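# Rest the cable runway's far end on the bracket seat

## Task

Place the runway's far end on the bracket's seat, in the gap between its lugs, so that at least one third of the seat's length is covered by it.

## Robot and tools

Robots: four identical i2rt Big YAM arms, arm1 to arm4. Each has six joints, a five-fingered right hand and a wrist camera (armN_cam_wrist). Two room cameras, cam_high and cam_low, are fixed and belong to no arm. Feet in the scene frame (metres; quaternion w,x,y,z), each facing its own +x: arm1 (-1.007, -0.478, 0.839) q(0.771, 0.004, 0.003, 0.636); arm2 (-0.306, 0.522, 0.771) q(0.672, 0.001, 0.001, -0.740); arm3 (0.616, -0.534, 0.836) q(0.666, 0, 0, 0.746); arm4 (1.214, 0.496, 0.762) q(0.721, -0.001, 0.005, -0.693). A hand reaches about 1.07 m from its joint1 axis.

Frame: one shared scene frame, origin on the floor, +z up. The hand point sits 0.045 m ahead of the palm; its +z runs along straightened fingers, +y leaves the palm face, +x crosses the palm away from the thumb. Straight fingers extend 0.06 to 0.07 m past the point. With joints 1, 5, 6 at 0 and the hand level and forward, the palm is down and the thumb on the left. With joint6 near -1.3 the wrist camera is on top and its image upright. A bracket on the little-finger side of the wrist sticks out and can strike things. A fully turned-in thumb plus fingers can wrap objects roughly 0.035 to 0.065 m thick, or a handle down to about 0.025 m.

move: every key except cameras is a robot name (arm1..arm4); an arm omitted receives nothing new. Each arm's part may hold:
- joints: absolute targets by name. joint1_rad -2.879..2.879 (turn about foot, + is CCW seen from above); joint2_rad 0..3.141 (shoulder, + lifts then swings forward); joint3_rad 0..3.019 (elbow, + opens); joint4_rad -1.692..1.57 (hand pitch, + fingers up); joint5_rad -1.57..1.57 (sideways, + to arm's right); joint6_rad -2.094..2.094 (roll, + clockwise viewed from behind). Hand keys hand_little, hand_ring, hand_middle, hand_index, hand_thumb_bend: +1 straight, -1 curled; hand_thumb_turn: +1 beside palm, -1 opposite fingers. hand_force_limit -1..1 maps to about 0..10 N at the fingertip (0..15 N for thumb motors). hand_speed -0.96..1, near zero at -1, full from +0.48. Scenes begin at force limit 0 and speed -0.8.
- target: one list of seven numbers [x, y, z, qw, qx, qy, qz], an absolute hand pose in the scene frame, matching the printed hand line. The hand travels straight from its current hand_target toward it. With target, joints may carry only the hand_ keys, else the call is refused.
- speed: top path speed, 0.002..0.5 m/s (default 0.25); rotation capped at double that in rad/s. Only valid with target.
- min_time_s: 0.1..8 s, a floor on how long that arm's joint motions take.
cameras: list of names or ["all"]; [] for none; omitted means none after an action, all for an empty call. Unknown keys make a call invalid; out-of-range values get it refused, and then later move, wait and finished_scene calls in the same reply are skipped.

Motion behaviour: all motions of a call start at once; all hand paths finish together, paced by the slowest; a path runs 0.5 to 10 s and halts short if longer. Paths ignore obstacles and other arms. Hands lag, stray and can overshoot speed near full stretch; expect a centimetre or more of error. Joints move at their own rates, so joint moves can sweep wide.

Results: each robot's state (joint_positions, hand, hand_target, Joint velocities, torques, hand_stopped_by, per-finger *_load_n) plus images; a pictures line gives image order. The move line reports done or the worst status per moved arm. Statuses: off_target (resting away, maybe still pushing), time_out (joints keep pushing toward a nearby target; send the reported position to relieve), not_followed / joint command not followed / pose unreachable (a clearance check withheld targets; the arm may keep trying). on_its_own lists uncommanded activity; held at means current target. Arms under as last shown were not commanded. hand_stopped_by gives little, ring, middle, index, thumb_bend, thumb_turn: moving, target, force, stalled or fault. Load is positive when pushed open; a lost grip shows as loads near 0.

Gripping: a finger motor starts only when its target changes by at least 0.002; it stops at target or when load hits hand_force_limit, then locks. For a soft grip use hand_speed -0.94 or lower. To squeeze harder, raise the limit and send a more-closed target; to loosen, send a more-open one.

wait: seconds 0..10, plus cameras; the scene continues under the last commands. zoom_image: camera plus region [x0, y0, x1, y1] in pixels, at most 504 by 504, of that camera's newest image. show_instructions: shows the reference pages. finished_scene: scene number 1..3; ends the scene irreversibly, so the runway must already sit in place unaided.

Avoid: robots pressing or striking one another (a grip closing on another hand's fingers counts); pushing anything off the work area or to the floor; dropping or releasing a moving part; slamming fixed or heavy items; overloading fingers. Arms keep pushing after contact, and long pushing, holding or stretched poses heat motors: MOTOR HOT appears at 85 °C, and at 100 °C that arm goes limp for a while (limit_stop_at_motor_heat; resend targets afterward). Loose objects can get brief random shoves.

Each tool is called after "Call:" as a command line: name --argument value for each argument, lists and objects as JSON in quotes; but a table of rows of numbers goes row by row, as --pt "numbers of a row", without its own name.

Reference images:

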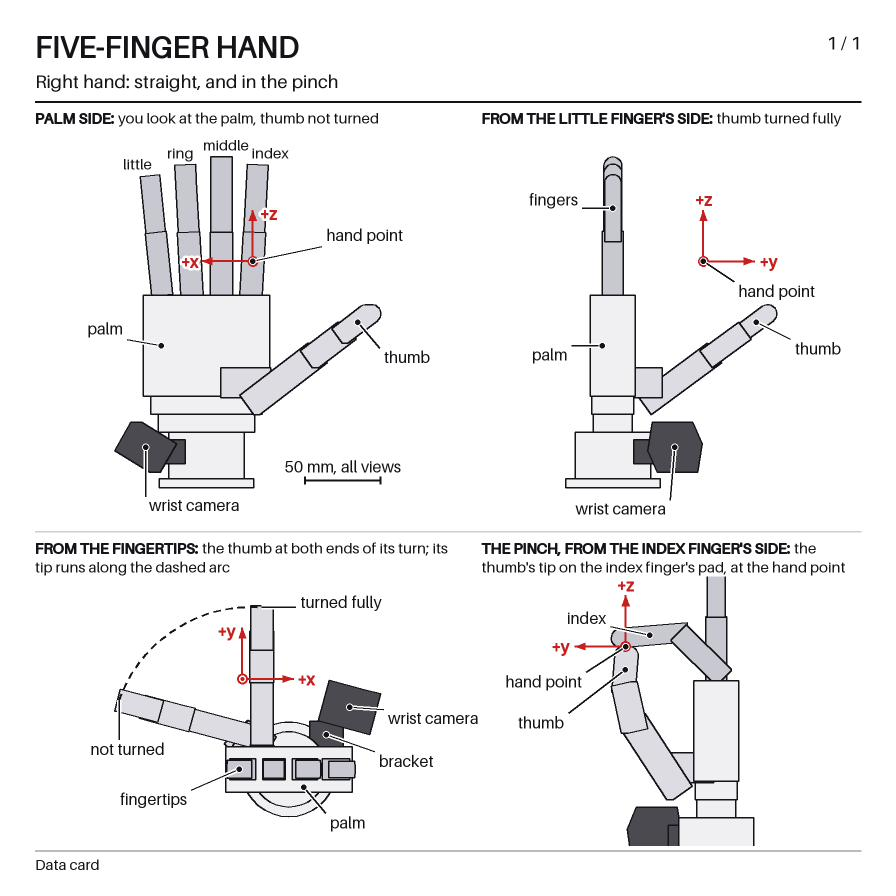

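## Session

Call:
move

Call:
zoom_image --camera "cam_high" --region '[280, 190, 480, 330]'

Call:
zoom_image --camera "cam_low" --region '[400, 200, 520, 290]'

Call:
zoom_image --camera "cam_low" --region '[550, 220, 710, 350]'

Scene clock: 0.00 s.
Joint torques (N m): no reading
Motor temperatures (°C): arm1=[24 23 27 24 23 25] | arm2=[26 29 27 23 22 24] | arm3=[26 31 28 26 24 23] | arm4=[25 33 29 24 27 25]
Heat: arm1: hottest joint3_rad 27 °C; arm2: hottest joint2_rad 29 °C; arm3: hottest joint2_rad 31 °C; arm4: hottest joint2_rad 33 °C.
Joint velocities: within noise
arm1.joint_positions: joint1_rad=-0.064 joint2_rad=+0.594 joint3_rad=+1.446 joint4_rad=-1.416 joint5_rad=+0.084 joint6_rad=-1.025 hand_little=+1.000 hand_ring=+1.000 hand_middle=+1.000 hand_index=+1.000 hand_thumb_turn=+1.000 hand_thumb_bend=+1.000 hand_force_limit=+0.000 hand_speed=-0.800
arm1.joint_status: not commanded
arm1.hand_stopped_by: target,target,target,target,target,target
arm1.little_load_n: 0.0
arm1.ring_load_n: 0.0
arm1.middle_load_n: 0.0
arm1.index_load_n: 0.0
arm1.thumb_bend_load_n: 0.0
arm1.thumb_turn_load_n: 0.0
arm1.hand: x=-0.9041 y=-0.3077 z=+1.3345 quat_wxyz=(-0.367, +0.820, +0.308, +0.314) (m; scene frame)
arm1.hand_target: x=-0.9043 y=-0.3090 z=+1.3427 quat_wxyz=(-0.374, +0.815, +0.305, +0.319) (m; scene frame)
arm1.hand_status: not commanded
arm2.joint_positions: joint1_rad=+0.326 joint2_rad=+0.628 joint3_rad=+1.392 joint4_rad=-1.338 joint5_rad=+0.127 joint6_rad=-1.401 hand_little=+1.000 hand_ring=+1.000 hand_middle=+1.000 hand_index=+1.000 hand_thumb_turn=+1.000 hand_thumb_bend=+1.000 hand_force_limit=+0.000 hand_speed=-0.800
arm2.joint_status: not commanded
arm2.hand_stopped_by: target,target,target,target,target,target
arm2.little_load_n: 0.0
arm2.ring_load_n: 0.0
arm2.middle_load_n: 0.0
arm2.index_load_n: 0.0
arm2.thumb_bend_load_n: 0.0
arm2.thumb_turn_load_n: 0.0
arm2.hand: x=-0.3305 y=+0.2813 z=+1.2673 quat_wxyz=(+0.310, +0.618, -0.623, +0.366) (m; scene frame)
arm2.hand_target: x=-0.3308 y=+0.2827 z=+1.2752 quat_wxyz=(+0.314, +0.614, -0.621, +0.373) (m; scene frame)
arm2.hand_status: not commanded
arm3.joint_positions: joint1_rad=-0.272 joint2_rad=+0.579 joint3_rad=+1.436 joint4_rad=-1.149 joint5_rad=-0.123 joint6_rad=-1.408 hand_little=+1.000 hand_ring=+1.000 hand_middle=+1.000 hand_index=+1.000 hand_thumb_turn=+1.000 hand_thumb_bend=+1.000 hand_force_limit=+0.000 hand_speed=-0.800
arm3.joint_status: not commanded
arm3.hand_stopped_by: target,target,target,target,target,target
arm3.little_load_n: 0.0
arm3.ring_load_n: 0.0
arm3.middle_load_n: 0.0
arm3.index_load_n: 0.0
arm3.thumb_bend_load_n: 0.0
arm3.thumb_turn_load_n: 0.0
arm3.hand: x=+0.6842 y=-0.2993 z=+1.4016 quat_wxyz=(-0.457, +0.628, +0.498, +0.385) (m; scene frame)
arm3.hand_target: x=+0.6837 y=-0.3024 z=+1.4147 quat_wxyz=(-0.464, +0.621, +0.494, +0.394) (m; scene frame)
arm3.hand_status: not commanded
arm4.joint_positions: joint1_rad=+0.358 joint2_rad=+0.574 joint3_rad=+1.440 joint4_rad=-1.415 joint5_rad=-0.175 joint6_rad=-1.176 hand_little=+1.000 hand_ring=+1.000 hand_middle=+1.000 hand_index=+1.000 hand_thumb_turn=+1.000 hand_thumb_bend=+1.000 hand_force_limit=+0.000 hand_speed=-0.800
arm4.joint_status: not commanded
arm4.hand_stopped_by: target,target,target,target,target,target
arm4.little_load_n: 0.0
arm4.ring_load_n: 0.0
arm4.middle_load_n: 0.0
arm4.index_load_n: 0.0
arm4.thumb_bend_load_n: 0.0
arm4.thumb_turn_load_n: 0.0
arm4.hand: x=+1.2836 y=+0.3104 z=+1.2580 quat_wxyz=(+0.115, +0.647, -0.585, +0.475) (m; scene frame)
arm4.hand_target: x=+1.2832 y=+0.3116 z=+1.2666 quat_wxyz=(+0.119, +0.644, -0.581, +0.483) (m; scene frame)
arm4.hand_status: not commanded
pictures: arm1_cam_wrist, arm2_cam_wrist, arm3_cam_wrist, arm4_cam_wrist, cam_high, cam_low
camera_calibration:
arm1_cam_wrist: T_world_to_cam=[[0.868158, -0.466855, -0.168368, 0.858114], [-0.487576, -0.73905, -0.464838, -0.0435131], [0.0925798, 0.485645, -0.86924, 1.5014], [0, 0, 0, 1]] pos_world=[-0.905194, -0.360691, 1.42933]
arm2_cam_wrist: T_world_to_cam=[[-0.980625, -0.171692, 0.094321, -0.39303], [-0.195334, 0.893388, -0.404602, 0.189942], [-0.0147984, -0.415187, -0.909616, 1.38186], [0, 0, 0, 1]] pos_world=[-0.327864, 0.336557, 1.37088]
arm3_cam_wrist: T_world_to_cam=[[0.996801, -0.00106231, 0.079912, -0.792578], [0.0519346, -0.751394, -0.657807, 0.659842], [0.0607442, 0.659853, -0.748935, 1.31862], [0, 0, 0, 1]] pos_world=[0.675676, -0.375135, 1.48494]
arm4_cam_wrist: T_world_to_cam=[[-0.879757, -0.424042, -0.21498, 1.53225], [-0.292997, 0.839692, -0.457242, 0.690139], [0.374407, -0.339273, -0.862968, 0.826441], [0, 0, 0, 1]] pos_world=[1.24079, 0.350622, 1.35816]

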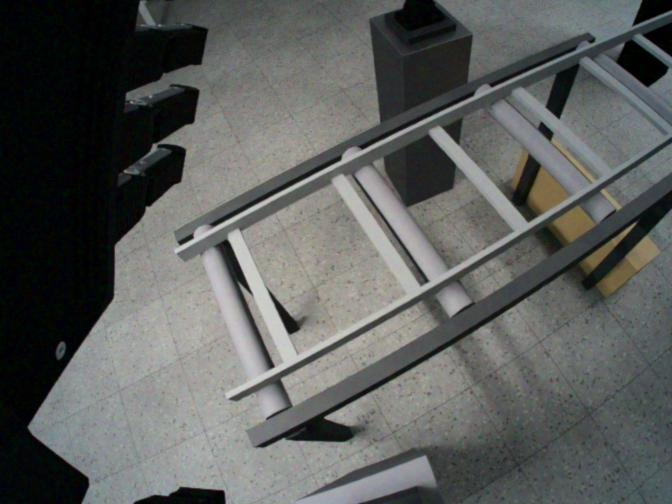

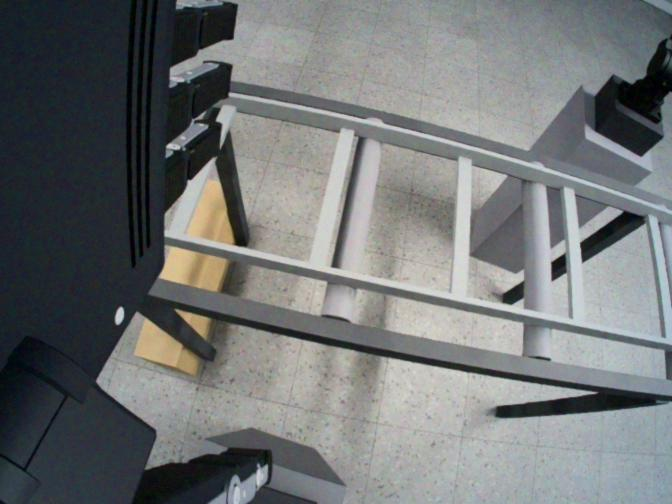

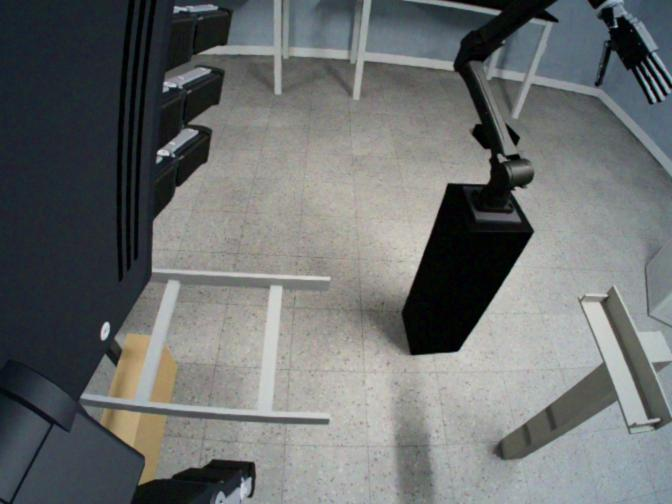

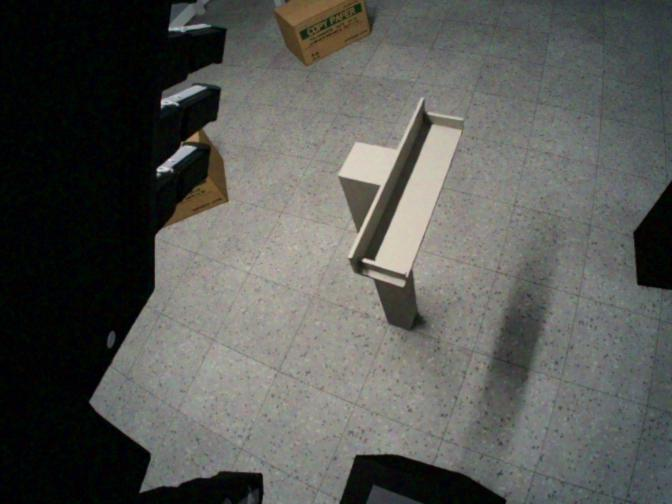

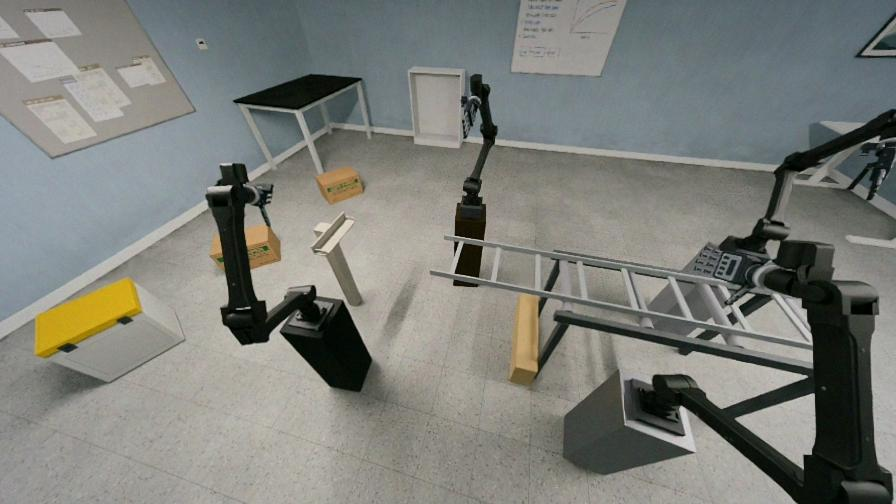

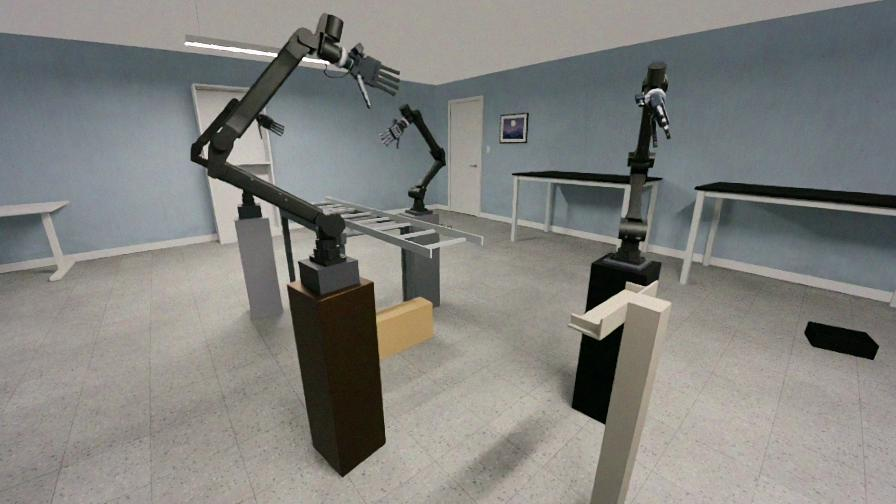

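Scaled by 2.520 from the camera's 896x504 image, which has a finer 1280x720 frame.

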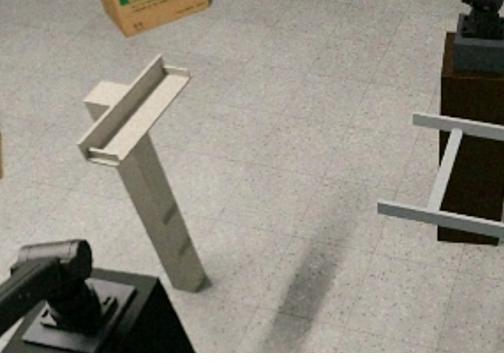

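Scaled by 4.200 from the camera's 896x504 image, which has a finer 1280x720 frame.

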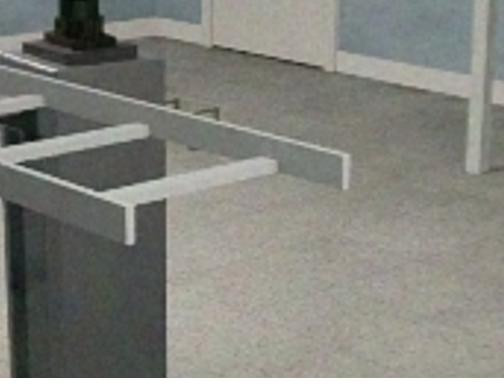

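Scaled by 3.150 from the camera's 896x504 image, which has a finer 1280x720 frame.

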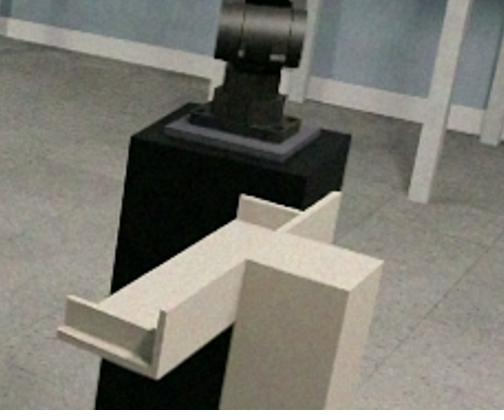

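Call:
move --arm3 '{"joints":{"joint1_rad":0.2,"joint6_rad":1.88,"joint5_rad":0.0,"hand_thumb_turn":-1.0,"hand_speed":0.0},"min_time_s":3}' --arm4 '{"joints":{"joint1_rad":-0.67,"joint6_rad":0.93,"joint5_rad":0.0,"hand_thumb_turn":-1.0,"hand_speed":0.0},"min_time_s":3}' --cameras '[]'

Call:
move --arm3 '{"target":[0.346,0.068,0.93,0,0.7070,-0.7070,0],"speed":0.3}' --arm4 '{"target":[0.95,0.02,1.0,0,0.70,0.714,0],"speed":0.3}' --cameras '["arm3_cam_wrist"]'

Scene clock: 16.67 s.
Joint torques (N m): arm1=[0.79 1.96 7.66 1.99 0.03 -0.08] | arm2=[0.09 1.55 8.44 1.77 0.06 -0.14] | arm3=[1.32 2.32 9.43 1.51 0 0.25] | arm4=[-2.08 6.01 7.05 2.51 0.1 0.24]
Motor temperatures (°C): arm1=[24 23 29 24 23 25] | arm2=[26 29 29 23 22 24] | arm3=[26 31 31 26 24 23] | arm4=[25 33 32 24 27 25]
Heat: arm1: hottest joint3_rad 29 °C; arm2: hottest joint2_rad 29 °C; arm3: hottest joint2_rad 31 °C; arm4: hottest joint2_rad 33 °C.
move: arm3 done; arm4 done
Joint velocities: within noise
arm1, arm2: as last shown
arm3.joint_positions: joint1_rad=+0.191 joint2_rad=+0.579 joint3_rad=+1.436 joint4_rad=-1.149 joint5_rad=-0.002 joint6_rad=+1.871 hand_little=+1.000 hand_ring=+1.000 hand_middle=+1.000 hand_index=+1.000 hand_thumb_turn=-1.000 hand_thumb_bend=+1.000 hand_force_limit=+0.000 hand_speed=+0.000
arm3.joint_status: all done
arm3.hand_stopped_by: target,target,target,target,target,target
arm3.little_load_n: 0.0
arm3.ring_load_n: 0.0
arm3.middle_load_n: 0.0
arm3.index_load_n: 0.0
arm3.thumb_bend_load_n: 0.0
arm3.thumb_turn_load_n: 0.0
arm3.hand: x=+0.4908 y=-0.2979 z=+1.4867 quat_wxyz=(-0.277, +0.569, -0.566, -0.528) (m; scene frame)
arm3.hand_target: x=+0.4912 y=-0.3038 z=+1.5008 quat_wxyz=(-0.278, +0.562, -0.560, -0.541) (m; scene frame)
arm3.hand_status: not commanded
arm4.joint_positions: joint1_rad=-0.658 joint2_rad=+0.574 joint3_rad=+1.440 joint4_rad=-1.415 joint5_rad=-0.004 joint6_rad=+0.915 hand_little=+1.000 hand_ring=+1.000 hand_middle=+1.000 hand_index=+1.000 hand_thumb_turn=-1.000 hand_thumb_bend=+1.000 hand_force_limit=+0.000 hand_speed=+0.000
arm4.joint_status: all done
arm4.hand_stopped_by: target,target,target,target,target,target
arm4.little_load_n: 0.0
arm4.ring_load_n: 0.0
arm4.middle_load_n: 0.0
arm4.index_load_n: 0.0
arm4.thumb_bend_load_n: 0.0
arm4.thumb_turn_load_n: 0.0
arm4.hand: x=+1.1499 y=+0.2828 z=+1.2950 quat_wxyz=(-0.069, -0.603, -0.630, +0.484) (m; scene frame)
arm4.hand_target: x=+1.1480 y=+0.2850 z=+1.3047 quat_wxyz=(-0.070, -0.608, -0.618, +0.493) (m; scene frame)
arm4.hand_status: not commanded
pictures: none
No camera images: "cameras" was empty.

Scene clock: 20.10 s.
Joint torques (N m): arm1=[0.67 2.02 7.64 2 0.03 -0.08] | arm2=[0.09 1.49 8.46 1.78 0.06 -0.14] | arm3=[0.5 -16.15 12.7 -0.31 -0.19 0.12] | arm4=[-1.9 -16.79 10.67 0.16 -0.12 0.06]
Motor temperatures (°C): arm1=[24 23 30 24 23 25] | arm2=[26 29 29 23 22 24] | arm3=[26 31 31 26 24 23] | arm4=[25 33 32 24 27 25]
Heat: arm1: hottest joint3_rad 30 °C; arm2: hottest joint2_rad 29 °C; arm3: hottest joint2_rad 31 °C; arm4: hottest joint2_rad 33 °C.
move: arm3 off_target; arm4 off_target
Joint velocities: within noise
arm1, arm2: as last shown
arm1.thumb_turn_load_n: -0.5
arm2.ring_load_n: 0.5
arm3.joint_positions: joint1_rad=+0.230 joint2_rad=+1.972 joint3_rad=+1.699 joint4_rad=-1.328 joint5_rad=+0.001 joint6_rad=+1.916 hand_little=+1.000 hand_ring=+1.000 hand_middle=+1.000 hand_index=+1.000 hand_thumb_turn=-1.000 hand_thumb_bend=+1.000 hand_force_limit=+0.000 hand_speed=+0.000
arm3.joint_status: not commanded
arm3.hand_stopped_by: target,target,target,target,target,target
arm3.little_load_n: 0.0
arm3.ring_load_n: 0.0
arm3.middle_load_n: 0.0
arm3.index_load_n: 0.0
arm3.thumb_bend_load_n: 0.0
arm3.thumb_turn_load_n: 0.0
arm3.hand: x=+0.3569 y=+0.0546 z=+0.9159 quat_wxyz=(+0.006, +0.706, -0.708, +0.014) (m; scene frame)
arm3.hand_target: x=+0.3462 y=+0.0671 z=+0.9303 quat_wxyz=(+0.000, +0.707, -0.707, +0.000) (m; scene frame)
arm3.hand_status: off_target (0.022 m and 1.7 deg from the pose sent, 0.682 m and 73.3 deg at the start)
arm4.joint_positions: joint1_rad=-0.668 joint2_rad=+1.784 joint3_rad=+1.790 joint4_rad=-1.616 joint5_rad=-0.008 joint6_rad=+0.916 hand_little=+1.000 hand_ring=+1.000 hand_middle=+1.000 hand_index=+1.000 hand_thumb_turn=-1.000 hand_thumb_bend=+1.000 hand_force_limit=+0.000 hand_speed=+0.000
arm4.joint_status: not commanded
arm4.hand_stopped_by: target,target,target,target,target,target
arm4.little_load_n: 0.0
arm4.ring_load_n: 0.0
arm4.middle_load_n: 0.0
arm4.index_load_n: 0.0
arm4.thumb_bend_load_n: 0.0
arm4.thumb_turn_load_n: 0.0
arm4.hand: x=+0.9593 y=+0.0286 z=+0.9829 quat_wxyz=(+0.004, -0.698, -0.716, -0.019) (m; scene frame)
arm4.hand_target: x=+0.9504 y=+0.0207 z=+1.0000 quat_wxyz=(+0.000, -0.700, -0.714, +0.000) (m; scene frame)
arm4.hand_status: off_target (0.021 m and 2.3 deg from the pose sent, 0.443 m and 58.5 deg at the start)
pictures: arm3_cam_wrist
camera_calibration:
arm3_cam_wrist: T_world_to_cam=[[-0.960289, -0.278888, -0.00813771, 0.367096], [-0.244762, 0.828067, 0.504378, -0.421551], [-0.133926, 0.486341, -0.863444, 0.925085], [0, 0, 0, 1]] pos_world=[0.373232, 0.0015438, 1.01437]

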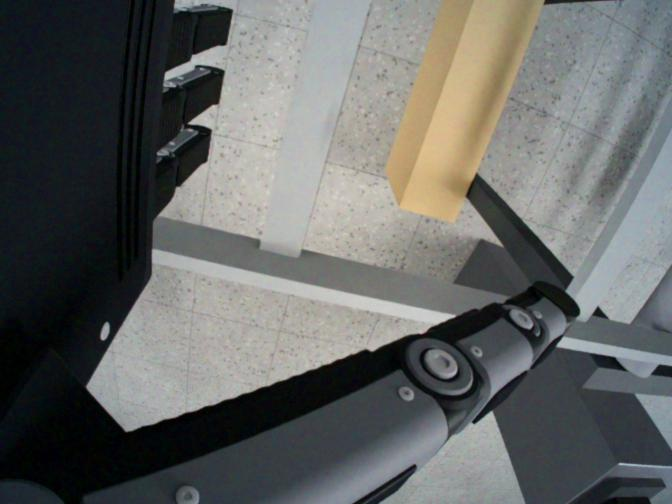

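Call:
move --arm3 '{"target":[0.348,0.053,0.83,0,0.6978,-0.7164,0],"speed":0.2}' --cameras '["arm3_cam_wrist","arm4_cam_wrist"]'

Scene clock: 58.17 s.
Joint torques (N m): arm1=[0.73 2.02 7.66 1.99 0.04 -0.07] | arm2=[0.09 1.44 8.43 1.76 0.06 -0.14] | arm3=[0.5 -17.03 8.57 0.62 -0.18 0.21] | arm4=[-1.85 -16.73 10.71 0.2 -0.13 0.05]
Motor temperatures (°C): arm1=[24 23 32 24 23 25] | arm2=[26 29 31 23 22 24] | arm3=[26 32 36 26 24 23] | arm4=[25 36 40 24 27 25]
Heat: arm1: hottest joint3_rad 32 °C; arm2: hottest joint3_rad 31 °C; arm3: hottest joint3_rad 36 °C; arm4: hottest joint3_rad 40 °C.
move: arm3 done
Joint velocities: within noise
arm1, arm2, arm4: as last shown
arm1.thumb_turn_load_n: 0.0
arm2.ring_load_n: 0.0
arm2.thumb_turn_load_n: 0.5
arm3.joint_positions: joint1_rad=+0.239 joint2_rad=+2.030 joint3_rad=+1.551 joint4_rad=-1.106 joint5_rad=+0.001 joint6_rad=+1.948 hand_little=+1.000 hand_ring=+1.000 hand_middle=+1.000 hand_index=+1.000 hand_thumb_turn=-1.000 hand_thumb_bend=+1.000 hand_force_limit=+0.000 hand_speed=+0.000
arm3.joint_status: not commanded
arm3.hand_stopped_by: target,target,target,target,target,target
arm3.little_load_n: 0.0
arm3.ring_load_n: 0.0
arm3.middle_load_n: 0.0
arm3.index_load_n: 0.0
arm3.thumb_bend_load_n: 0.0
arm3.thumb_turn_load_n: 0.0
arm3.hand: x=+0.3548 y=+0.0488 z=+0.8309 quat_wxyz=(+0.002, +0.698, -0.716, +0.006) (m; scene frame)
arm3.hand_target: x=+0.3480 y=+0.0528 z=+0.8300 quat_wxyz=(+0.000, +0.698, -0.716, +0.000) (m; scene frame)
arm3.hand_status: done (0.008 m and 0.8 deg from the pose sent, 0.086 m and 2.2 deg at the start)
arm4.index_load_n: 0.5
arm4.hand: x=+0.9594 y=+0.0286 z=+0.9830 quat_wxyz=(+0.004, -0.698, -0.716, -0.019) (m; scene frame)
arm4.hand_target: x=+0.9505 y=+0.0208 z=+1.0000 quat_wxyz=(+0.000, -0.700, -0.714, +0.000) (m; scene frame)
pictures: arm3_cam_wrist, arm4_cam_wrist
camera_calibration:
arm3_cam_wrist: T_world_to_cam=[[-0.966451, -0.256743, -0.00750474, 0.363351], [-0.223201, 0.825016, 0.519162, -0.394165], [-0.127099, 0.503419, -0.854643, 0.843738], [0, 0, 0, 1]] pos_world=[0.370421, -0.00627353, 0.928457]
arm4_cam_wrist: T_world_to_cam=[[0.965678, 0.2564, 0.0415243, -0.973675], [0.207667, -0.85817, 0.469488, -0.636626], [0.156012, -0.444751, -0.881962, 0.846133], [0, 0, 0, 1]] pos_world=[0.940457, 0.0796358, 1.08558]

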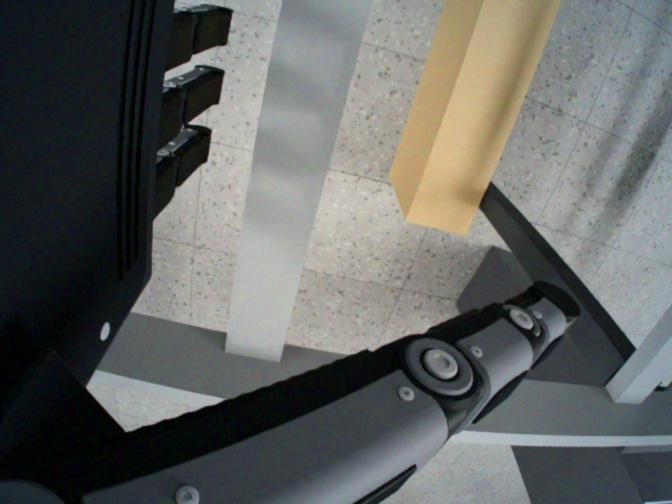

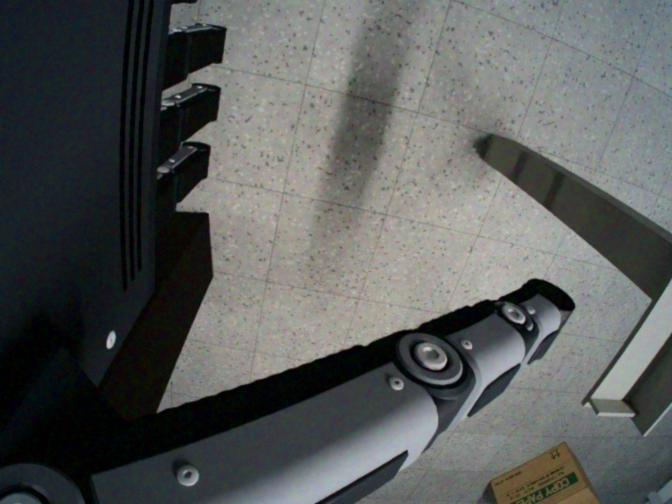

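Call:
move --arm3 '{"target":[0.351,0.057,0.774,0,0.6978,-0.7164,0],"speed":0.15}' --cameras '["arm3_cam_wrist"]'

Call:
move --arm3 '{"joints":{"hand_little":-0.6,"hand_ring":-0.6,"hand_middle":-0.6,"hand_index":-0.6,"hand_speed":-0.7,"hand_force_limit":-0.4}}' --cameras '["arm3_cam_wrist"]'

Call:
move --arm3 '{"joints":{"hand_little":-0.98,"hand_ring":-0.98,"hand_middle":-0.98,"hand_index":-0.98,"hand_speed":-0.85,"hand_force_limit":-0.1}}'

Call:
move --arm3 '{"joints":{"hand_thumb_bend":-0.5,"hand_speed":-0.5,"hand_force_limit":-0.6}}' --cameras '["arm3_cam_wrist"]'

Scene clock: 70.70 s.
Joint torques (N m): arm1=[0.73 2.02 7.65 2.02 0.03 -0.08] | arm2=[0.03 1.49 8.44 1.76 0.06 -0.14] | arm3=[-0.03 -18.02 8.12 0.77 -0.16 0.05] | arm4=[-1.79 -16.67 10.7 0.14 -0.12 0.05]
Motor temperatures (°C): arm1=[24 23 32 24 23 25] | arm2=[26 29 31 23 22 24] | arm3=[26 33 35 26 24 23] | arm4=[25 37 41 24 27 25]
Heat: arm1: hottest joint3_rad 32 °C; arm2: hottest joint3_rad 31 °C; arm3: hottest joint3_rad 35 °C; arm4: hottest joint3_rad 41 °C.
move: arm3 done
Joint velocities: within noise
arm1, arm2, arm4: as last shown
arm2.thumb_turn_load_n: 0.0
arm3.joint_positions: joint1_rad=+0.239 joint2_rad=+2.109 joint3_rad=+1.522 joint4_rad=-0.995 joint5_rad=+0.001 joint6_rad=+1.948 hand_little=+1.000 hand_ring=+1.000 hand_middle=+1.000 hand_index=+1.000 hand_thumb_turn=-1.000 hand_thumb_bend=+1.000 hand_force_limit=+0.000 hand_speed=+0.000
arm3.joint_status: not commanded
arm3.hand_stopped_by: target,target,target,target,target,target
arm3.little_load_n: 0.0
arm3.ring_load_n: 0.0
arm3.middle_load_n: 0.0
arm3.index_load_n: 0.0
arm3.thumb_bend_load_n: 0.0
arm3.thumb_turn_load_n: 0.0
arm3.hand: x=+0.3536 y=+0.0522 z=+0.7766 quat_wxyz=(+0.001, +0.698, -0.716, +0.005) (m; scene frame)
arm3.hand_target: x=+0.3510 y=+0.0570 z=+0.7742 quat_wxyz=(+0.000, +0.698, -0.716, +0.000) (m; scene frame)
arm3.hand_status: done (0.006 m and 0.6 deg from the pose sent, 0.058 m and 0.7 deg at the start)
arm4.index_load_n: 0.0
pictures: arm3_cam_wrist
camera_calibration:
arm3_cam_wrist: T_world_to_cam=[[-0.96656, -0.256339, -0.00722085, 0.362467], [-0.222324, 0.823606, 0.521771, -0.371228], [-0.127803, 0.505928, -0.853055, 0.794253], [0, 0, 0, 1]] pos_world=[0.369321, -0.00317501, 0.873855]

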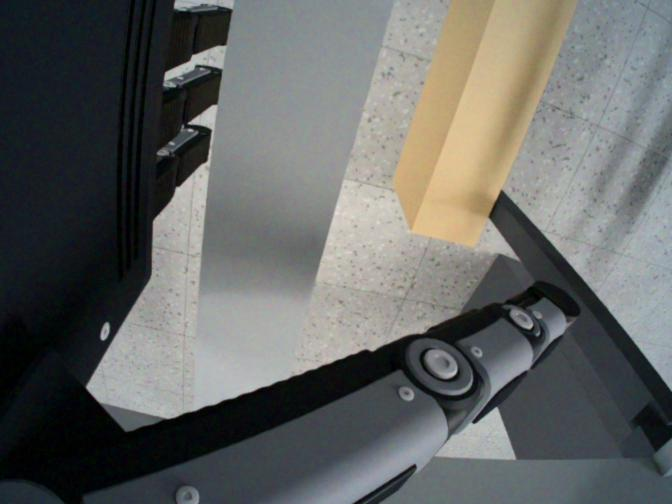

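Scene clock: 73.03 s.
Joint torques (N m): arm1=[0.73 2.02 7.64 2 0.04 -0.08] | arm2=[0.09 1.49 8.46 1.78 0.05 -0.14] | arm3=[0.79 -17.67 8.01 0.32 -0.25 0.09] | arm4=[-1.96 -16.79 10.67 0.16 -0.12 0.05]
Motor temperatures (°C): arm1=[24 23 32 24 23 25] | arm2=[26 29 31 23 22 24] | arm3=[26 33 35 26 24 23] | arm4=[25 37 41 24 27 25]
Heat: arm1: hottest joint3_rad 32 °C; arm2: hottest joint3_rad 31 °C; arm3: hottest joint3_rad 35 °C; arm4: hottest joint3_rad 41 °C.
move: arm3 off_target
Joint velocities: within noise
arm1, arm2, arm4: as last shown
arm1.thumb_turn_load_n: -0.5
arm3.joint_positions: joint1_rad=+0.240 joint2_rad=+2.117 joint3_rad=+1.522 joint4_rad=-0.989 joint5_rad=+0.000 joint6_rad=+1.948 hand_little=-0.596 hand_ring=-0.492 hand_middle=-0.547 hand_index=-0.492 hand_thumb_turn=-1.000 hand_thumb_bend=+1.000 hand_force_limit=-0.400 hand_speed=-0.700
arm3.joint_status: hand_ring off_target (ended at -0.492, target -0.600); hand_middle off_target (ended at -0.547, target -0.600); hand_index off_target (ended at -0.492, target -0.600); the others done
arm3.hand_stopped_by: force,force,force,force,target,target
arm3.little_load_n: 1.5
arm3.ring_load_n: 0.0
arm3.middle_load_n: 0.0
arm3.index_load_n: 0.0
arm3.thumb_bend_load_n: 0.0
arm3.thumb_turn_load_n: 0.0
arm3.hand: x=+0.3530 y=+0.0519 z=+0.7719 quat_wxyz=(+0.002, +0.698, -0.716, +0.006) (m; scene frame)
arm3.hand_target: x=+0.3510 y=+0.0570 z=+0.7742 quat_wxyz=(+0.000, +0.698, -0.716, +0.000) (m; scene frame)
arm3.hand_status: not commanded
pictures: arm3_cam_wrist
camera_calibration:
arm3_cam_wrist: T_world_to_cam=[[-0.966369, -0.25708, -0.00633672, 0.361015], [-0.222813, 0.824747, 0.519757, -0.367081], [-0.128393, 0.503689, -0.854291, 0.791622], [0, 0, 0, 1]] pos_world=[0.368722, -0.00317355, 0.869356]

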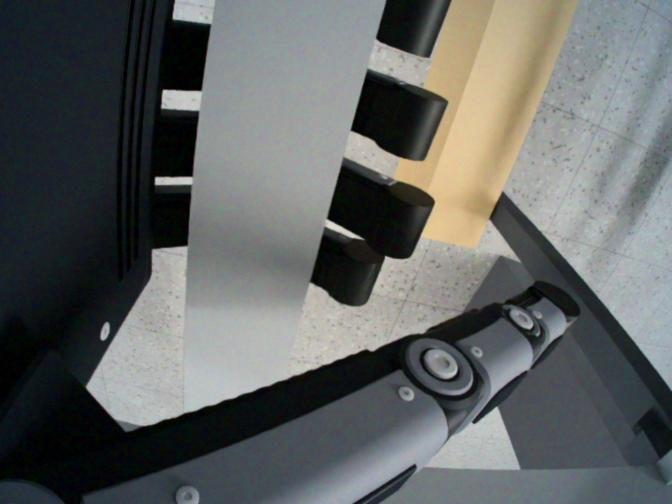

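Scene clock: 74.30 s.
Joint torques (N m): arm1=[0.79 2.02 7.65 2.02 0.04 -0.08] | arm2=[0.03 1.44 8.43 1.76 0.05 -0.13] | arm3=[0.03 -17.85 8.1 0.36 -0.32 0.16] | arm4=[-1.9 -16.67 10.7 0.16 -0.12 0.05]
Motor temperatures (°C): arm1=[24 23 32 24 23 25] | arm2=[26 29 31 23 22 24] | arm3=[26 33 35 26 24 23] | arm4=[25 37 42 24 27 25]
Heat: arm1: hottest joint3_rad 32 °C; arm2: hottest joint3_rad 31 °C; arm3: hottest joint3_rad 35 °C; arm4: hottest joint3_rad 42 °C.
move: arm3 off_target
Joint velocities: within noise
arm1, arm2, arm4: as last shown
arm1.thumb_turn_load_n: 0.0
arm3.joint_positions: joint1_rad=+0.240 joint2_rad=+2.125 joint3_rad=+1.522 joint4_rad=-0.988 joint5_rad=+0.002 joint6_rad=+1.938 hand_little=-0.608 hand_ring=-0.837 hand_middle=-0.614 hand_index=-0.837 hand_thumb_turn=-1.000 hand_thumb_bend=+1.000 hand_force_limit=-0.100 hand_speed=-0.850
arm3.joint_status: hand_little off_target (ended at -0.608, target -0.980); hand_ring off_target (ended at -0.837, target -0.980); hand_middle off_target (ended at -0.614, target -0.980); hand_index off_target (ended at -0.837, target -0.980); the others done
arm3.hand_stopped_by: force,force,force,force,target,target
arm3.little_load_n: 0.0
arm3.ring_load_n: 3.0
arm3.middle_load_n: 0.0
arm3.index_load_n: 2.5
arm3.thumb_bend_load_n: 0.0
arm3.thumb_turn_load_n: 0.0
arm3.hand: x=+0.3534 y=+0.0500 z=+0.7669 quat_wxyz=(+0.003, +0.702, -0.712, +0.010) (m; scene frame)
arm3.hand_target: x=+0.3511 y=+0.0570 z=+0.7741 quat_wxyz=(+0.000, +0.698, -0.716, +0.000) (m; scene frame)
arm3.hand_status: not commanded
pictures: none

Scene clock: 76.73 s.
Joint torques (N m): arm1=[0.79 1.96 7.64 2.02 0.04 -0.07] | arm2=[0.15 1.55 8.46 1.76 0.06 -0.13] | arm3=[-0.03 -18.08 7.97 0.24 -0.32 0.2] | arm4=[-1.79 -16.79 10.71 0.14 -0.12 0.05]
Motor temperatures (°C): arm1=[24 23 32 24 23 25] | arm2=[26 29 31 23 22 24] | arm3=[26 33 34 26 24 23] | arm4=[25 37 42 24 27 25]
Heat: arm1: hottest joint3_rad 32 °C; arm2: hottest joint3_rad 31 °C; arm3: hottest joint3_rad 34 °C; arm4: hottest joint3_rad 42 °C.
move: arm3 off_target
Joint velocities: within noise
arm1, arm2, arm4: as last shown
arm3.joint_positions: joint1_rad=+0.240 joint2_rad=+2.125 joint3_rad=+1.522 joint4_rad=-0.988 joint5_rad=+0.002 joint6_rad=+1.938 hand_little=-0.608 hand_ring=-0.837 hand_middle=-0.614 hand_index=-0.837 hand_thumb_turn=-1.000 hand_thumb_bend=+0.461 hand_force_limit=-0.600 hand_speed=-0.500
arm3.joint_status: hand_thumb_bend off_target (ended at +0.461, target -0.500); the others done
arm3.hand_stopped_by: force,force,force,force,force,target
arm3.little_load_n: 0.5
arm3.ring_load_n: 3.0
arm3.middle_load_n: 1.0
arm3.index_load_n: 2.5
arm3.thumb_bend_load_n: 8.5
arm3.thumb_turn_load_n: 1.5
arm3.hand: x=+0.3534 y=+0.0500 z=+0.7669 quat_wxyz=(+0.003, +0.702, -0.712, +0.010) (m; scene frame)
arm3.hand_target: x=+0.3511 y=+0.0570 z=+0.7741 quat_wxyz=(+0.000, +0.698, -0.716, +0.000) (m; scene frame)
arm3.hand_status: not commanded
arm4.ring_load_n: 0.5
arm4.middle_load_n: -0.5
pictures: arm3_cam_wrist
camera_calibration:
arm3_cam_wrist: T_world_to_cam=[[-0.963535, -0.267414, -0.00947541, 0.362912], [-0.234181, 0.825601, 0.513364, -0.353927], [-0.129458, 0.496863, -0.858119, 0.792], [0, 0, 0, 1]] pos_world=[0.369326, -0.00426612, 0.864762]

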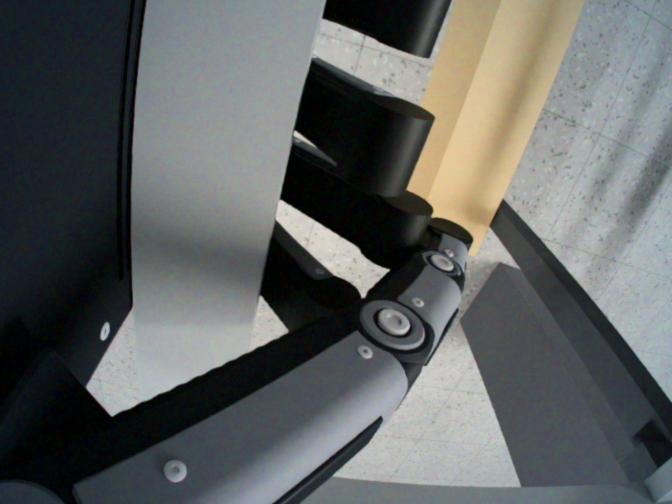

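Call:
move --arm3 '{"target":[0.608,0.052,0.79,0,0.6978,-0.7164,0],"speed":0.12}' --arm4 '{"target":[0.89,-0.07,0.94,0,0.695,0.719,0],"speed":0.2}' --cameras '["arm4_cam_wrist"]'

Scene clock: 86.73 s.
Joint torques (N m): arm1=[0.73 1.96 7.65 2 0.04 -0.07] | arm2=[0.09 1.44 8.44 1.78 0.06 -0.14] | arm3=[1.03 -20.66 8.03 -0.91 -0.58 0.27] | arm4=[-1.2 -20.66 10.81 0.17 -0.13 -0.01]
Motor temperatures (°C): arm1=[24 23 32 24 23 25] | arm2=[26 29 32 23 22 24] | arm3=[26 34 34 26 24 23] | arm4=[25 38 43 24 27 25]
Heat: arm1: hottest joint3_rad 32 °C; arm2: hottest joint3_rad 32 °C; arm3: hottest joint2_rad 34 °C; arm4: hottest joint3_rad 43 °C.
move: arm3 off_target; arm4 off_target
Joint velocities: within noise
arm1.joint_positions: joint1_rad=-0.064 joint2_rad=+0.594 joint3_rad=+1.446 joint4_rad=-1.416 joint5_rad=+0.084 joint6_rad=-1.025 hand_little=+1.000 hand_ring=+1.000 hand_middle=+1.000 hand_index=+1.000 hand_thumb_turn=+1.000 hand_thumb_bend=+1.000 hand_force_limit=+0.000 hand_speed=-0.800
arm1.joint_status: not commanded
arm1.hand_stopped_by: target,target,target,target,target,target
arm1.little_load_n: 0.0
arm1.ring_load_n: 0.0
arm1.middle_load_n: 0.0
arm1.index_load_n: 0.0
arm1.thumb_bend_load_n: 0.0
arm1.thumb_turn_load_n: 0.0
arm1.hand: x=-0.9041 y=-0.3077 z=+1.3345 quat_wxyz=(-0.367, +0.820, +0.308, +0.314) (m; scene frame)
arm1.hand_target: x=-0.9043 y=-0.3090 z=+1.3427 quat_wxyz=(-0.374, +0.815, +0.305, +0.319) (m; scene frame)
arm1.hand_status: not commanded
arm2.joint_positions: joint1_rad=+0.326 joint2_rad=+0.628 joint3_rad=+1.392 joint4_rad=-1.338 joint5_rad=+0.127 joint6_rad=-1.401 hand_little=+1.000 hand_ring=+1.000 hand_middle=+1.000 hand_index=+1.000 hand_thumb_turn=+1.000 hand_thumb_bend=+1.000 hand_force_limit=+0.000 hand_speed=-0.800
arm2.joint_status: not commanded
arm2.hand_stopped_by: target,target,target,target,target,target
arm2.little_load_n: 0.0
arm2.ring_load_n: 0.0
arm2.middle_load_n: 0.0
arm2.index_load_n: 0.0
arm2.thumb_bend_load_n: 0.0
arm2.thumb_turn_load_n: 0.0
arm2.hand: x=-0.3305 y=+0.2813 z=+1.2673 quat_wxyz=(+0.310, +0.618, -0.623, +0.366) (m; scene frame)
arm2.hand_target: x=-0.3308 y=+0.2827 z=+1.2752 quat_wxyz=(+0.314, +0.614, -0.621, +0.373) (m; scene frame)
arm2.hand_status: not commanded
arm3.joint_positions: joint1_rad=-0.210 joint2_rad=+2.058 joint3_rad=+1.377 joint4_rad=-0.927 joint5_rad=+0.008 joint6_rad=+1.488 hand_little=-0.608 hand_ring=-0.837 hand_middle=-0.614 hand_index=-0.837 hand_thumb_turn=-1.000 hand_thumb_bend=+0.461 hand_force_limit=-0.600 hand_speed=-0.500
arm3.joint_status: not commanded
arm3.hand_stopped_by: force,force,force,force,force,target
arm3.little_load_n: 0.0
arm3.ring_load_n: 6.0
arm3.middle_load_n: 0.5
arm3.index_load_n: 2.0
arm3.thumb_bend_load_n: 9.0
arm3.thumb_turn_load_n: 1.0
arm3.hand: x=+0.6112 y=+0.0412 z=+0.7596 quat_wxyz=(+0.011, +0.702, -0.712, +0.015) (m; scene frame)
arm3.hand_target: x=+0.6080 y=+0.0516 z=+0.7893 quat_wxyz=(+0.000, +0.698, -0.716, +0.000) (m; scene frame)
arm3.hand_status: off_target (0.032 m and 2.3 deg from the pose sent, 0.256 m and 1.4 deg at the start)
arm4.joint_positions: joint1_rad=-0.668 joint2_rad=+2.109 joint3_rad=+2.152 joint4_rad=-1.640 joint5_rad=-0.008 joint6_rad=+0.916 hand_little=+1.000 hand_ring=+1.000 hand_middle=+1.000 hand_index=+1.000 hand_thumb_turn=-1.000 hand_thumb_bend=+1.000 hand_force_limit=+0.000 hand_speed=+0.000
arm4.joint_status: not commanded
arm4.hand_stopped_by: target,target,target,target,target,target
arm4.little_load_n: 0.0
arm4.ring_load_n: 0.0
arm4.middle_load_n: 0.0
arm4.index_load_n: 0.0
arm4.thumb_bend_load_n: 0.0
arm4.thumb_turn_load_n: 0.0
arm4.hand: x=+0.8946 y=-0.0593 z=+0.9317 quat_wxyz=(+0.003, -0.698, -0.716, -0.012) (m; scene frame)
arm4.hand_target: x=+0.8903 y=-0.0695 z=+0.9400 quat_wxyz=(+0.000, -0.695, -0.719, +0.001) (m; scene frame)
arm4.hand_status: off_target (0.014 m and 1.5 deg from the pose sent, 0.128 m and 2.3 deg at the start)
pictures: arm4_cam_wrist
camera_calibration:
arm4_cam_wrist: T_world_to_cam=[[0.965924, 0.257018, 0.0305425, -0.876427], [0.211796, -0.852715, 0.477515, -0.685458], [0.148774, -0.454774, -0.878093, 0.77419], [0, 0, 0, 1]] pos_world=[0.876559, -0.00716093, 1.03389]

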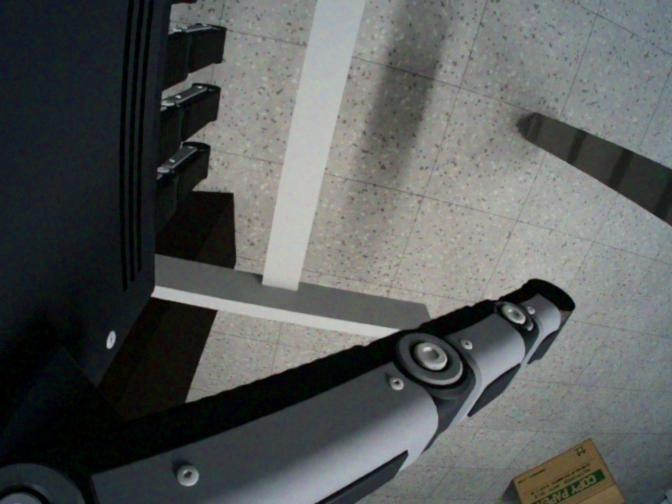

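Call:
move --arm4 '{"target":[0.894,-0.064,0.768,0,0.695,0.719,0],"speed":0.15}' --cameras '["arm4_cam_wrist"]'

Scene clock: 97.63 s.
Joint torques (N m): arm1=[0.79 1.96 7.66 2 0.03 -0.07] | arm2=[0.09 1.49 8.43 1.76 0.06 -0.14] | arm3=[1.2 -20.72 7.82 -0.47 -0.59 0.22] | arm4=[-1.2 -21.77 6.27 0.99 -0.13 0.02]
Motor temperatures (°C): arm1=[24 23 33 24 23 25] | arm2=[26 29 32 23 22 24] | arm3=[26 35 33 26 24 23] | arm4=[25 37 43 24 27 25]
Heat: arm1: hottest joint3_rad 33 °C; arm2: hottest joint3_rad 32 °C; arm3: hottest joint2_rad 35 °C; arm4: hottest joint3_rad 43 °C.
move: arm4 done
Joint velocities: within noise
arm1, arm2, arm3: as last shown
arm3.ring_load_n: 6.5
arm3.middle_load_n: 1.0
arm3.thumb_bend_load_n: 8.5
arm3.thumb_turn_load_n: 1.5
arm4.joint_positions: joint1_rad=-0.668 joint2_rad=+2.169 joint3_rad=+1.841 joint4_rad=-1.236 joint5_rad=-0.008 joint6_rad=+0.916 hand_little=+1.000 hand_ring=+1.000 hand_middle=+1.000 hand_index=+1.000 hand_thumb_turn=-1.000 hand_thumb_bend=+1.000 hand_force_limit=+0.000 hand_speed=+0.000
arm4.joint_status: not commanded
arm4.hand_stopped_by: target,target,target,target,target,target
arm4.little_load_n: 0.0
arm4.ring_load_n: 0.0
arm4.middle_load_n: 0.0
arm4.index_load_n: 0.0
arm4.thumb_bend_load_n: 0.0
arm4.thumb_turn_load_n: 0.0
arm4.hand: x=+0.8901 y=-0.0629 z=+0.7756 quat_wxyz=(+0.001, -0.698, -0.716, +0.003) (m; scene frame)
arm4.hand_target: x=+0.8939 y=-0.0640 z=+0.7682 quat_wxyz=(+0.000, -0.695, -0.719, +0.000) (m; scene frame)
arm4.hand_status: done (0.009 m and 0.6 deg from the pose sent, 0.164 m and 1.6 deg at the start)
pictures: arm4_cam_wrist
camera_calibration:
arm4_cam_wrist: T_world_to_cam=[[0.966201, 0.257722, 0.00594628, -0.847538], [0.22107, -0.840216, 0.495142, -0.634165], [0.132605, -0.477092, -0.868792, 0.641918], [0, 0, 0, 1]] pos_world=[0.873965, -0.00815292, 0.876735]

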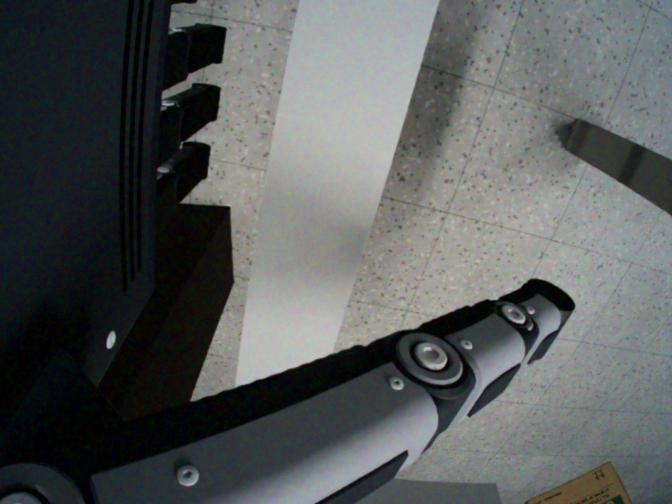

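Call:
move --arm4 '{"joints":{"hand_little":-0.6,"hand_ring":-0.6,"hand_middle":-0.6,"hand_index":-0.6,"hand_speed":-0.7,"hand_force_limit":-0.4}}'

Call:
move --arm4 '{"joints":{"hand_little":-0.98,"hand_ring":-0.98,"hand_middle":-0.98,"hand_index":-0.98,"hand_speed":-0.85,"hand_force_limit":-0.1}}'

Call:
move --arm4 '{"joints":{"hand_thumb_bend":-0.5,"hand_speed":-0.5,"hand_force_limit":-0.6}}' --cameras '["arm4_cam_wrist"]'

Scene clock: 112.67 s.
Joint torques (N m): arm1=[0.67 2.02 7.66 2.02 0.04 -0.07] | arm2=[0.03 1.49 8.44 1.77 0.06 -0.14] | arm3=[0.56 -20.54 7.94 -0.81 -0.4 0.24] | arm4=[-1.38 -23.82 6.5 0.62 -0.14 0.02]
Motor temperatures (°C): arm1=[24 23 33 24 23 25] | arm2=[26 29 32 23 22 24] | arm3=[26 36 33 26 24 23] | arm4=[25 37 41 24 27 25]
Heat: arm1: hottest joint3_rad 33 °C; arm2: hottest joint3_rad 32 °C; arm3: hottest joint2_rad 36 °C; arm4: hottest joint3_rad 41 °C.
move: arm4 off_target
Joint velocities: within noise
arm1, arm2, arm3: as last shown
arm1.ring_load_n: 0.5
arm3.joint_positions: joint1_rad=-0.210 joint2_rad=+2.058 joint3_rad=+1.377 joint4_rad=-0.929 joint5_rad=+0.004 joint6_rad=+1.488 hand_little=-0.608 hand_ring=-0.837 hand_middle=-0.614 hand_index=-0.837 hand_thumb_turn=-1.000 hand_thumb_bend=+0.461 hand_force_limit=-0.600 hand_speed=-0.500
arm3.ring_load_n: 5.5
arm3.middle_load_n: 0.5
arm3.index_load_n: 1.5
arm3.hand: x=+0.6102 y=+0.0408 z=+0.7598 quat_wxyz=(+0.013, +0.702, -0.712, +0.014) (m; scene frame)
arm3.hand_target: x=+0.6080 y=+0.0517 z=+0.7893 quat_wxyz=(+0.000, +0.698, -0.716, +0.000) (m; scene frame)
arm4.joint_positions: joint1_rad=-0.664 joint2_rad=+2.191 joint3_rad=+1.835 joint4_rad=-1.230 joint5_rad=-0.008 joint6_rad=+0.916 hand_little=-0.600 hand_ring=-0.379 hand_middle=-0.573 hand_index=-0.597 hand_thumb_turn=-1.000 hand_thumb_bend=+1.000 hand_force_limit=-0.400 hand_speed=-0.700
arm4.joint_status: hand_ring off_target (ended at -0.379, target -0.600); hand_middle off_target (ended at -0.573, target -0.600); the others done
arm4.hand_stopped_by: target,force,force,force,target,target
arm4.little_load_n: 0.0
arm4.ring_load_n: 0.0
arm4.middle_load_n: 0.0
arm4.index_load_n: 2.5
arm4.thumb_bend_load_n: 0.0
arm4.thumb_turn_load_n: 0.0
arm4.hand: x=+0.8941 y=-0.0613 z=+0.7601 quat_wxyz=(+0.002, -0.697, -0.717, -0.008) (m; scene frame)
arm4.hand_target: x=+0.8941 y=-0.0639 z=+0.7681 quat_wxyz=(+0.000, -0.695, -0.719, +0.000) (m; scene frame)
arm4.hand_status: not commanded
pictures: none

Scene clock: 114.60 s.
Joint torques (N m): arm1=[0.73 2.02 7.65 2 0.04 -0.08] | arm2=[0.09 1.49 8.44 1.76 0.05 -0.14] | arm3=[-1.14 -20.01 7.88 -0.32 0.07 0.16] | arm4=[-1.79 -24.76 7.16 0.55 0.01 0.01]
Motor temperatures (°C): arm1=[24 23 33 24 23 25] | arm2=[26 29 32 23 22 24] | arm3=[26 36 33 26 24 23] | arm4=[25 38 40 24 27 25]
Heat: arm1: hottest joint3_rad 33 °C; arm2: hottest joint3_rad 32 °C; arm3: hottest joint2_rad 36 °C; arm4: hottest joint3_rad 40 °C.
move: arm4 done
Joint velocities: within noise
arm1, arm2, arm3: as last shown
arm1.ring_load_n: 0.0
arm3.joint_positions: joint1_rad=-0.197 joint2_rad=+2.050 joint3_rad=+1.377 joint4_rad=-0.937 joint5_rad=-0.006 joint6_rad=+1.497 hand_little=-0.608 hand_ring=-0.837 hand_middle=-0.614 hand_index=-0.837 hand_thumb_turn=-1.000 hand_thumb_bend=+0.461 hand_force_limit=-0.600 hand_speed=-0.500
arm3.ring_load_n: 5.0
arm3.middle_load_n: 1.0
arm3.index_load_n: 1.0
arm3.thumb_turn_load_n: 1.0
arm3.hand: x=+0.6008 y=+0.0408 z=+0.7647 quat_wxyz=(+0.016, +0.704, -0.710, +0.010) (m; scene frame)
arm3.hand_target: x=+0.6079 y=+0.0517 z=+0.7894 quat_wxyz=(+0.000, +0.698, -0.716, +0.000) (m; scene frame)
arm4.joint_positions: joint1_rad=-0.659 joint2_rad=+2.200 joint3_rad=+1.826 joint4_rad=-1.230 joint5_rad=-0.012 joint6_rad=+0.916 hand_little=-0.979 hand_ring=-0.980 hand_middle=-0.980 hand_index=-0.980 hand_thumb_turn=-1.000 hand_thumb_bend=+1.000 hand_force_limit=-0.100 hand_speed=-0.850
arm4.joint_status: all done
arm4.hand_stopped_by: target,target,target,target,target,target
arm4.little_load_n: 1.0
arm4.ring_load_n: 1.5
arm4.middle_load_n: 0.0
arm4.index_load_n: 0.0
arm4.thumb_bend_load_n: 0.0
arm4.thumb_turn_load_n: 0.0
arm4.hand: x=+0.9005 y=-0.0595 z=+0.7517 quat_wxyz=(+0.001, -0.695, -0.719, -0.017) (m; scene frame)
arm4.hand_target: x=+0.8941 y=-0.0638 z=+0.7680 quat_wxyz=(+0.000, -0.695, -0.719, +0.000) (m; scene frame)
arm4.hand_status: not commanded
pictures: none

Scene clock: 117.03 s.
Joint torques (N m): arm1=[0.79 1.96 7.66 2 0.04 -0.08] | arm2=[0.03 1.49 8.46 1.76 0.05 -0.14] | arm3=[-0.44 -20.31 7.83 -0.5 0.1 0.11] | arm4=[-1.73 -24.64 7.16 0.59 0.02 0.01]
Motor temperatures (°C): arm1=[24 23 33 24 23 25] | arm2=[26 29 32 23 22 24] | arm3=[26 36 32 26 24 23] | arm4=[25 38 40 24 27 25]
Heat: arm1: hottest joint3_rad 33 °C; arm2: hottest joint3_rad 32 °C; arm3: hottest joint2_rad 36 °C; arm4: hottest joint3_rad 40 °C.
move: arm4 off_target
Joint velocities: within noise
arm1, arm2, arm3: as last shown
arm1.ring_load_n: -0.5
arm3.ring_load_n: 5.5
arm4.joint_positions: joint1_rad=-0.659 joint2_rad=+2.200 joint3_rad=+1.826 joint4_rad=-1.230 joint5_rad=-0.012 joint6_rad=+0.916 hand_little=-0.979 hand_ring=-0.980 hand_middle=-0.980 hand_index=-0.980 hand_thumb_turn=-1.000 hand_thumb_bend=+0.484 hand_force_limit=-0.600 hand_speed=-0.500
arm4.joint_status: hand_thumb_bend off_target (ended at +0.484, target -0.500); the others done
arm4.hand_stopped_by: target,target,target,target,force,target
arm4.little_load_n: 1.0
arm4.ring_load_n: 1.5
arm4.middle_load_n: -0.5
arm4.index_load_n: 0.0
arm4.thumb_bend_load_n: 5.0
arm4.thumb_turn_load_n: 1.5
arm4.hand: x=+0.9005 y=-0.0595 z=+0.7517 quat_wxyz=(+0.001, -0.695, -0.719, -0.017) (m; scene frame)
arm4.hand_target: x=+0.8941 y=-0.0638 z=+0.7680 quat_wxyz=(+0.000, -0.695, -0.719, +0.000) (m; scene frame)
arm4.hand_status: not commanded
pictures: arm4_cam_wrist
camera_calibration:
arm4_cam_wrist: T_world_to_cam=[[0.963322, 0.265432, 0.0394507, -0.880427], [0.215489, -0.852777, 0.475748, -0.602956], [0.159921, -0.449797, -0.878697, 0.605896], [0, 0, 0, 1]] pos_world=[0.88117, -0.00796333, 0.853988]

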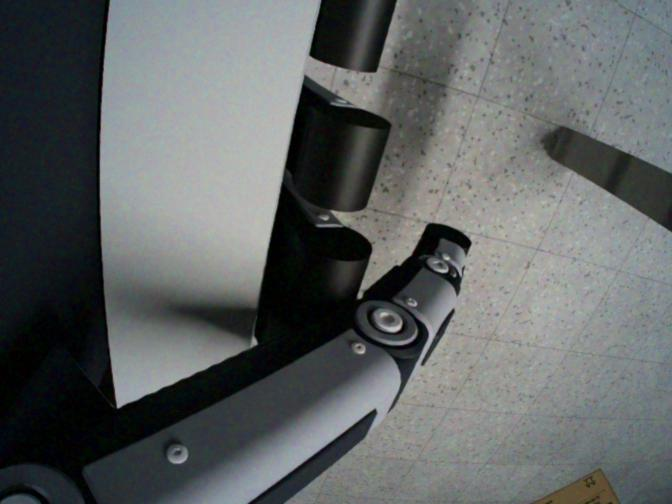

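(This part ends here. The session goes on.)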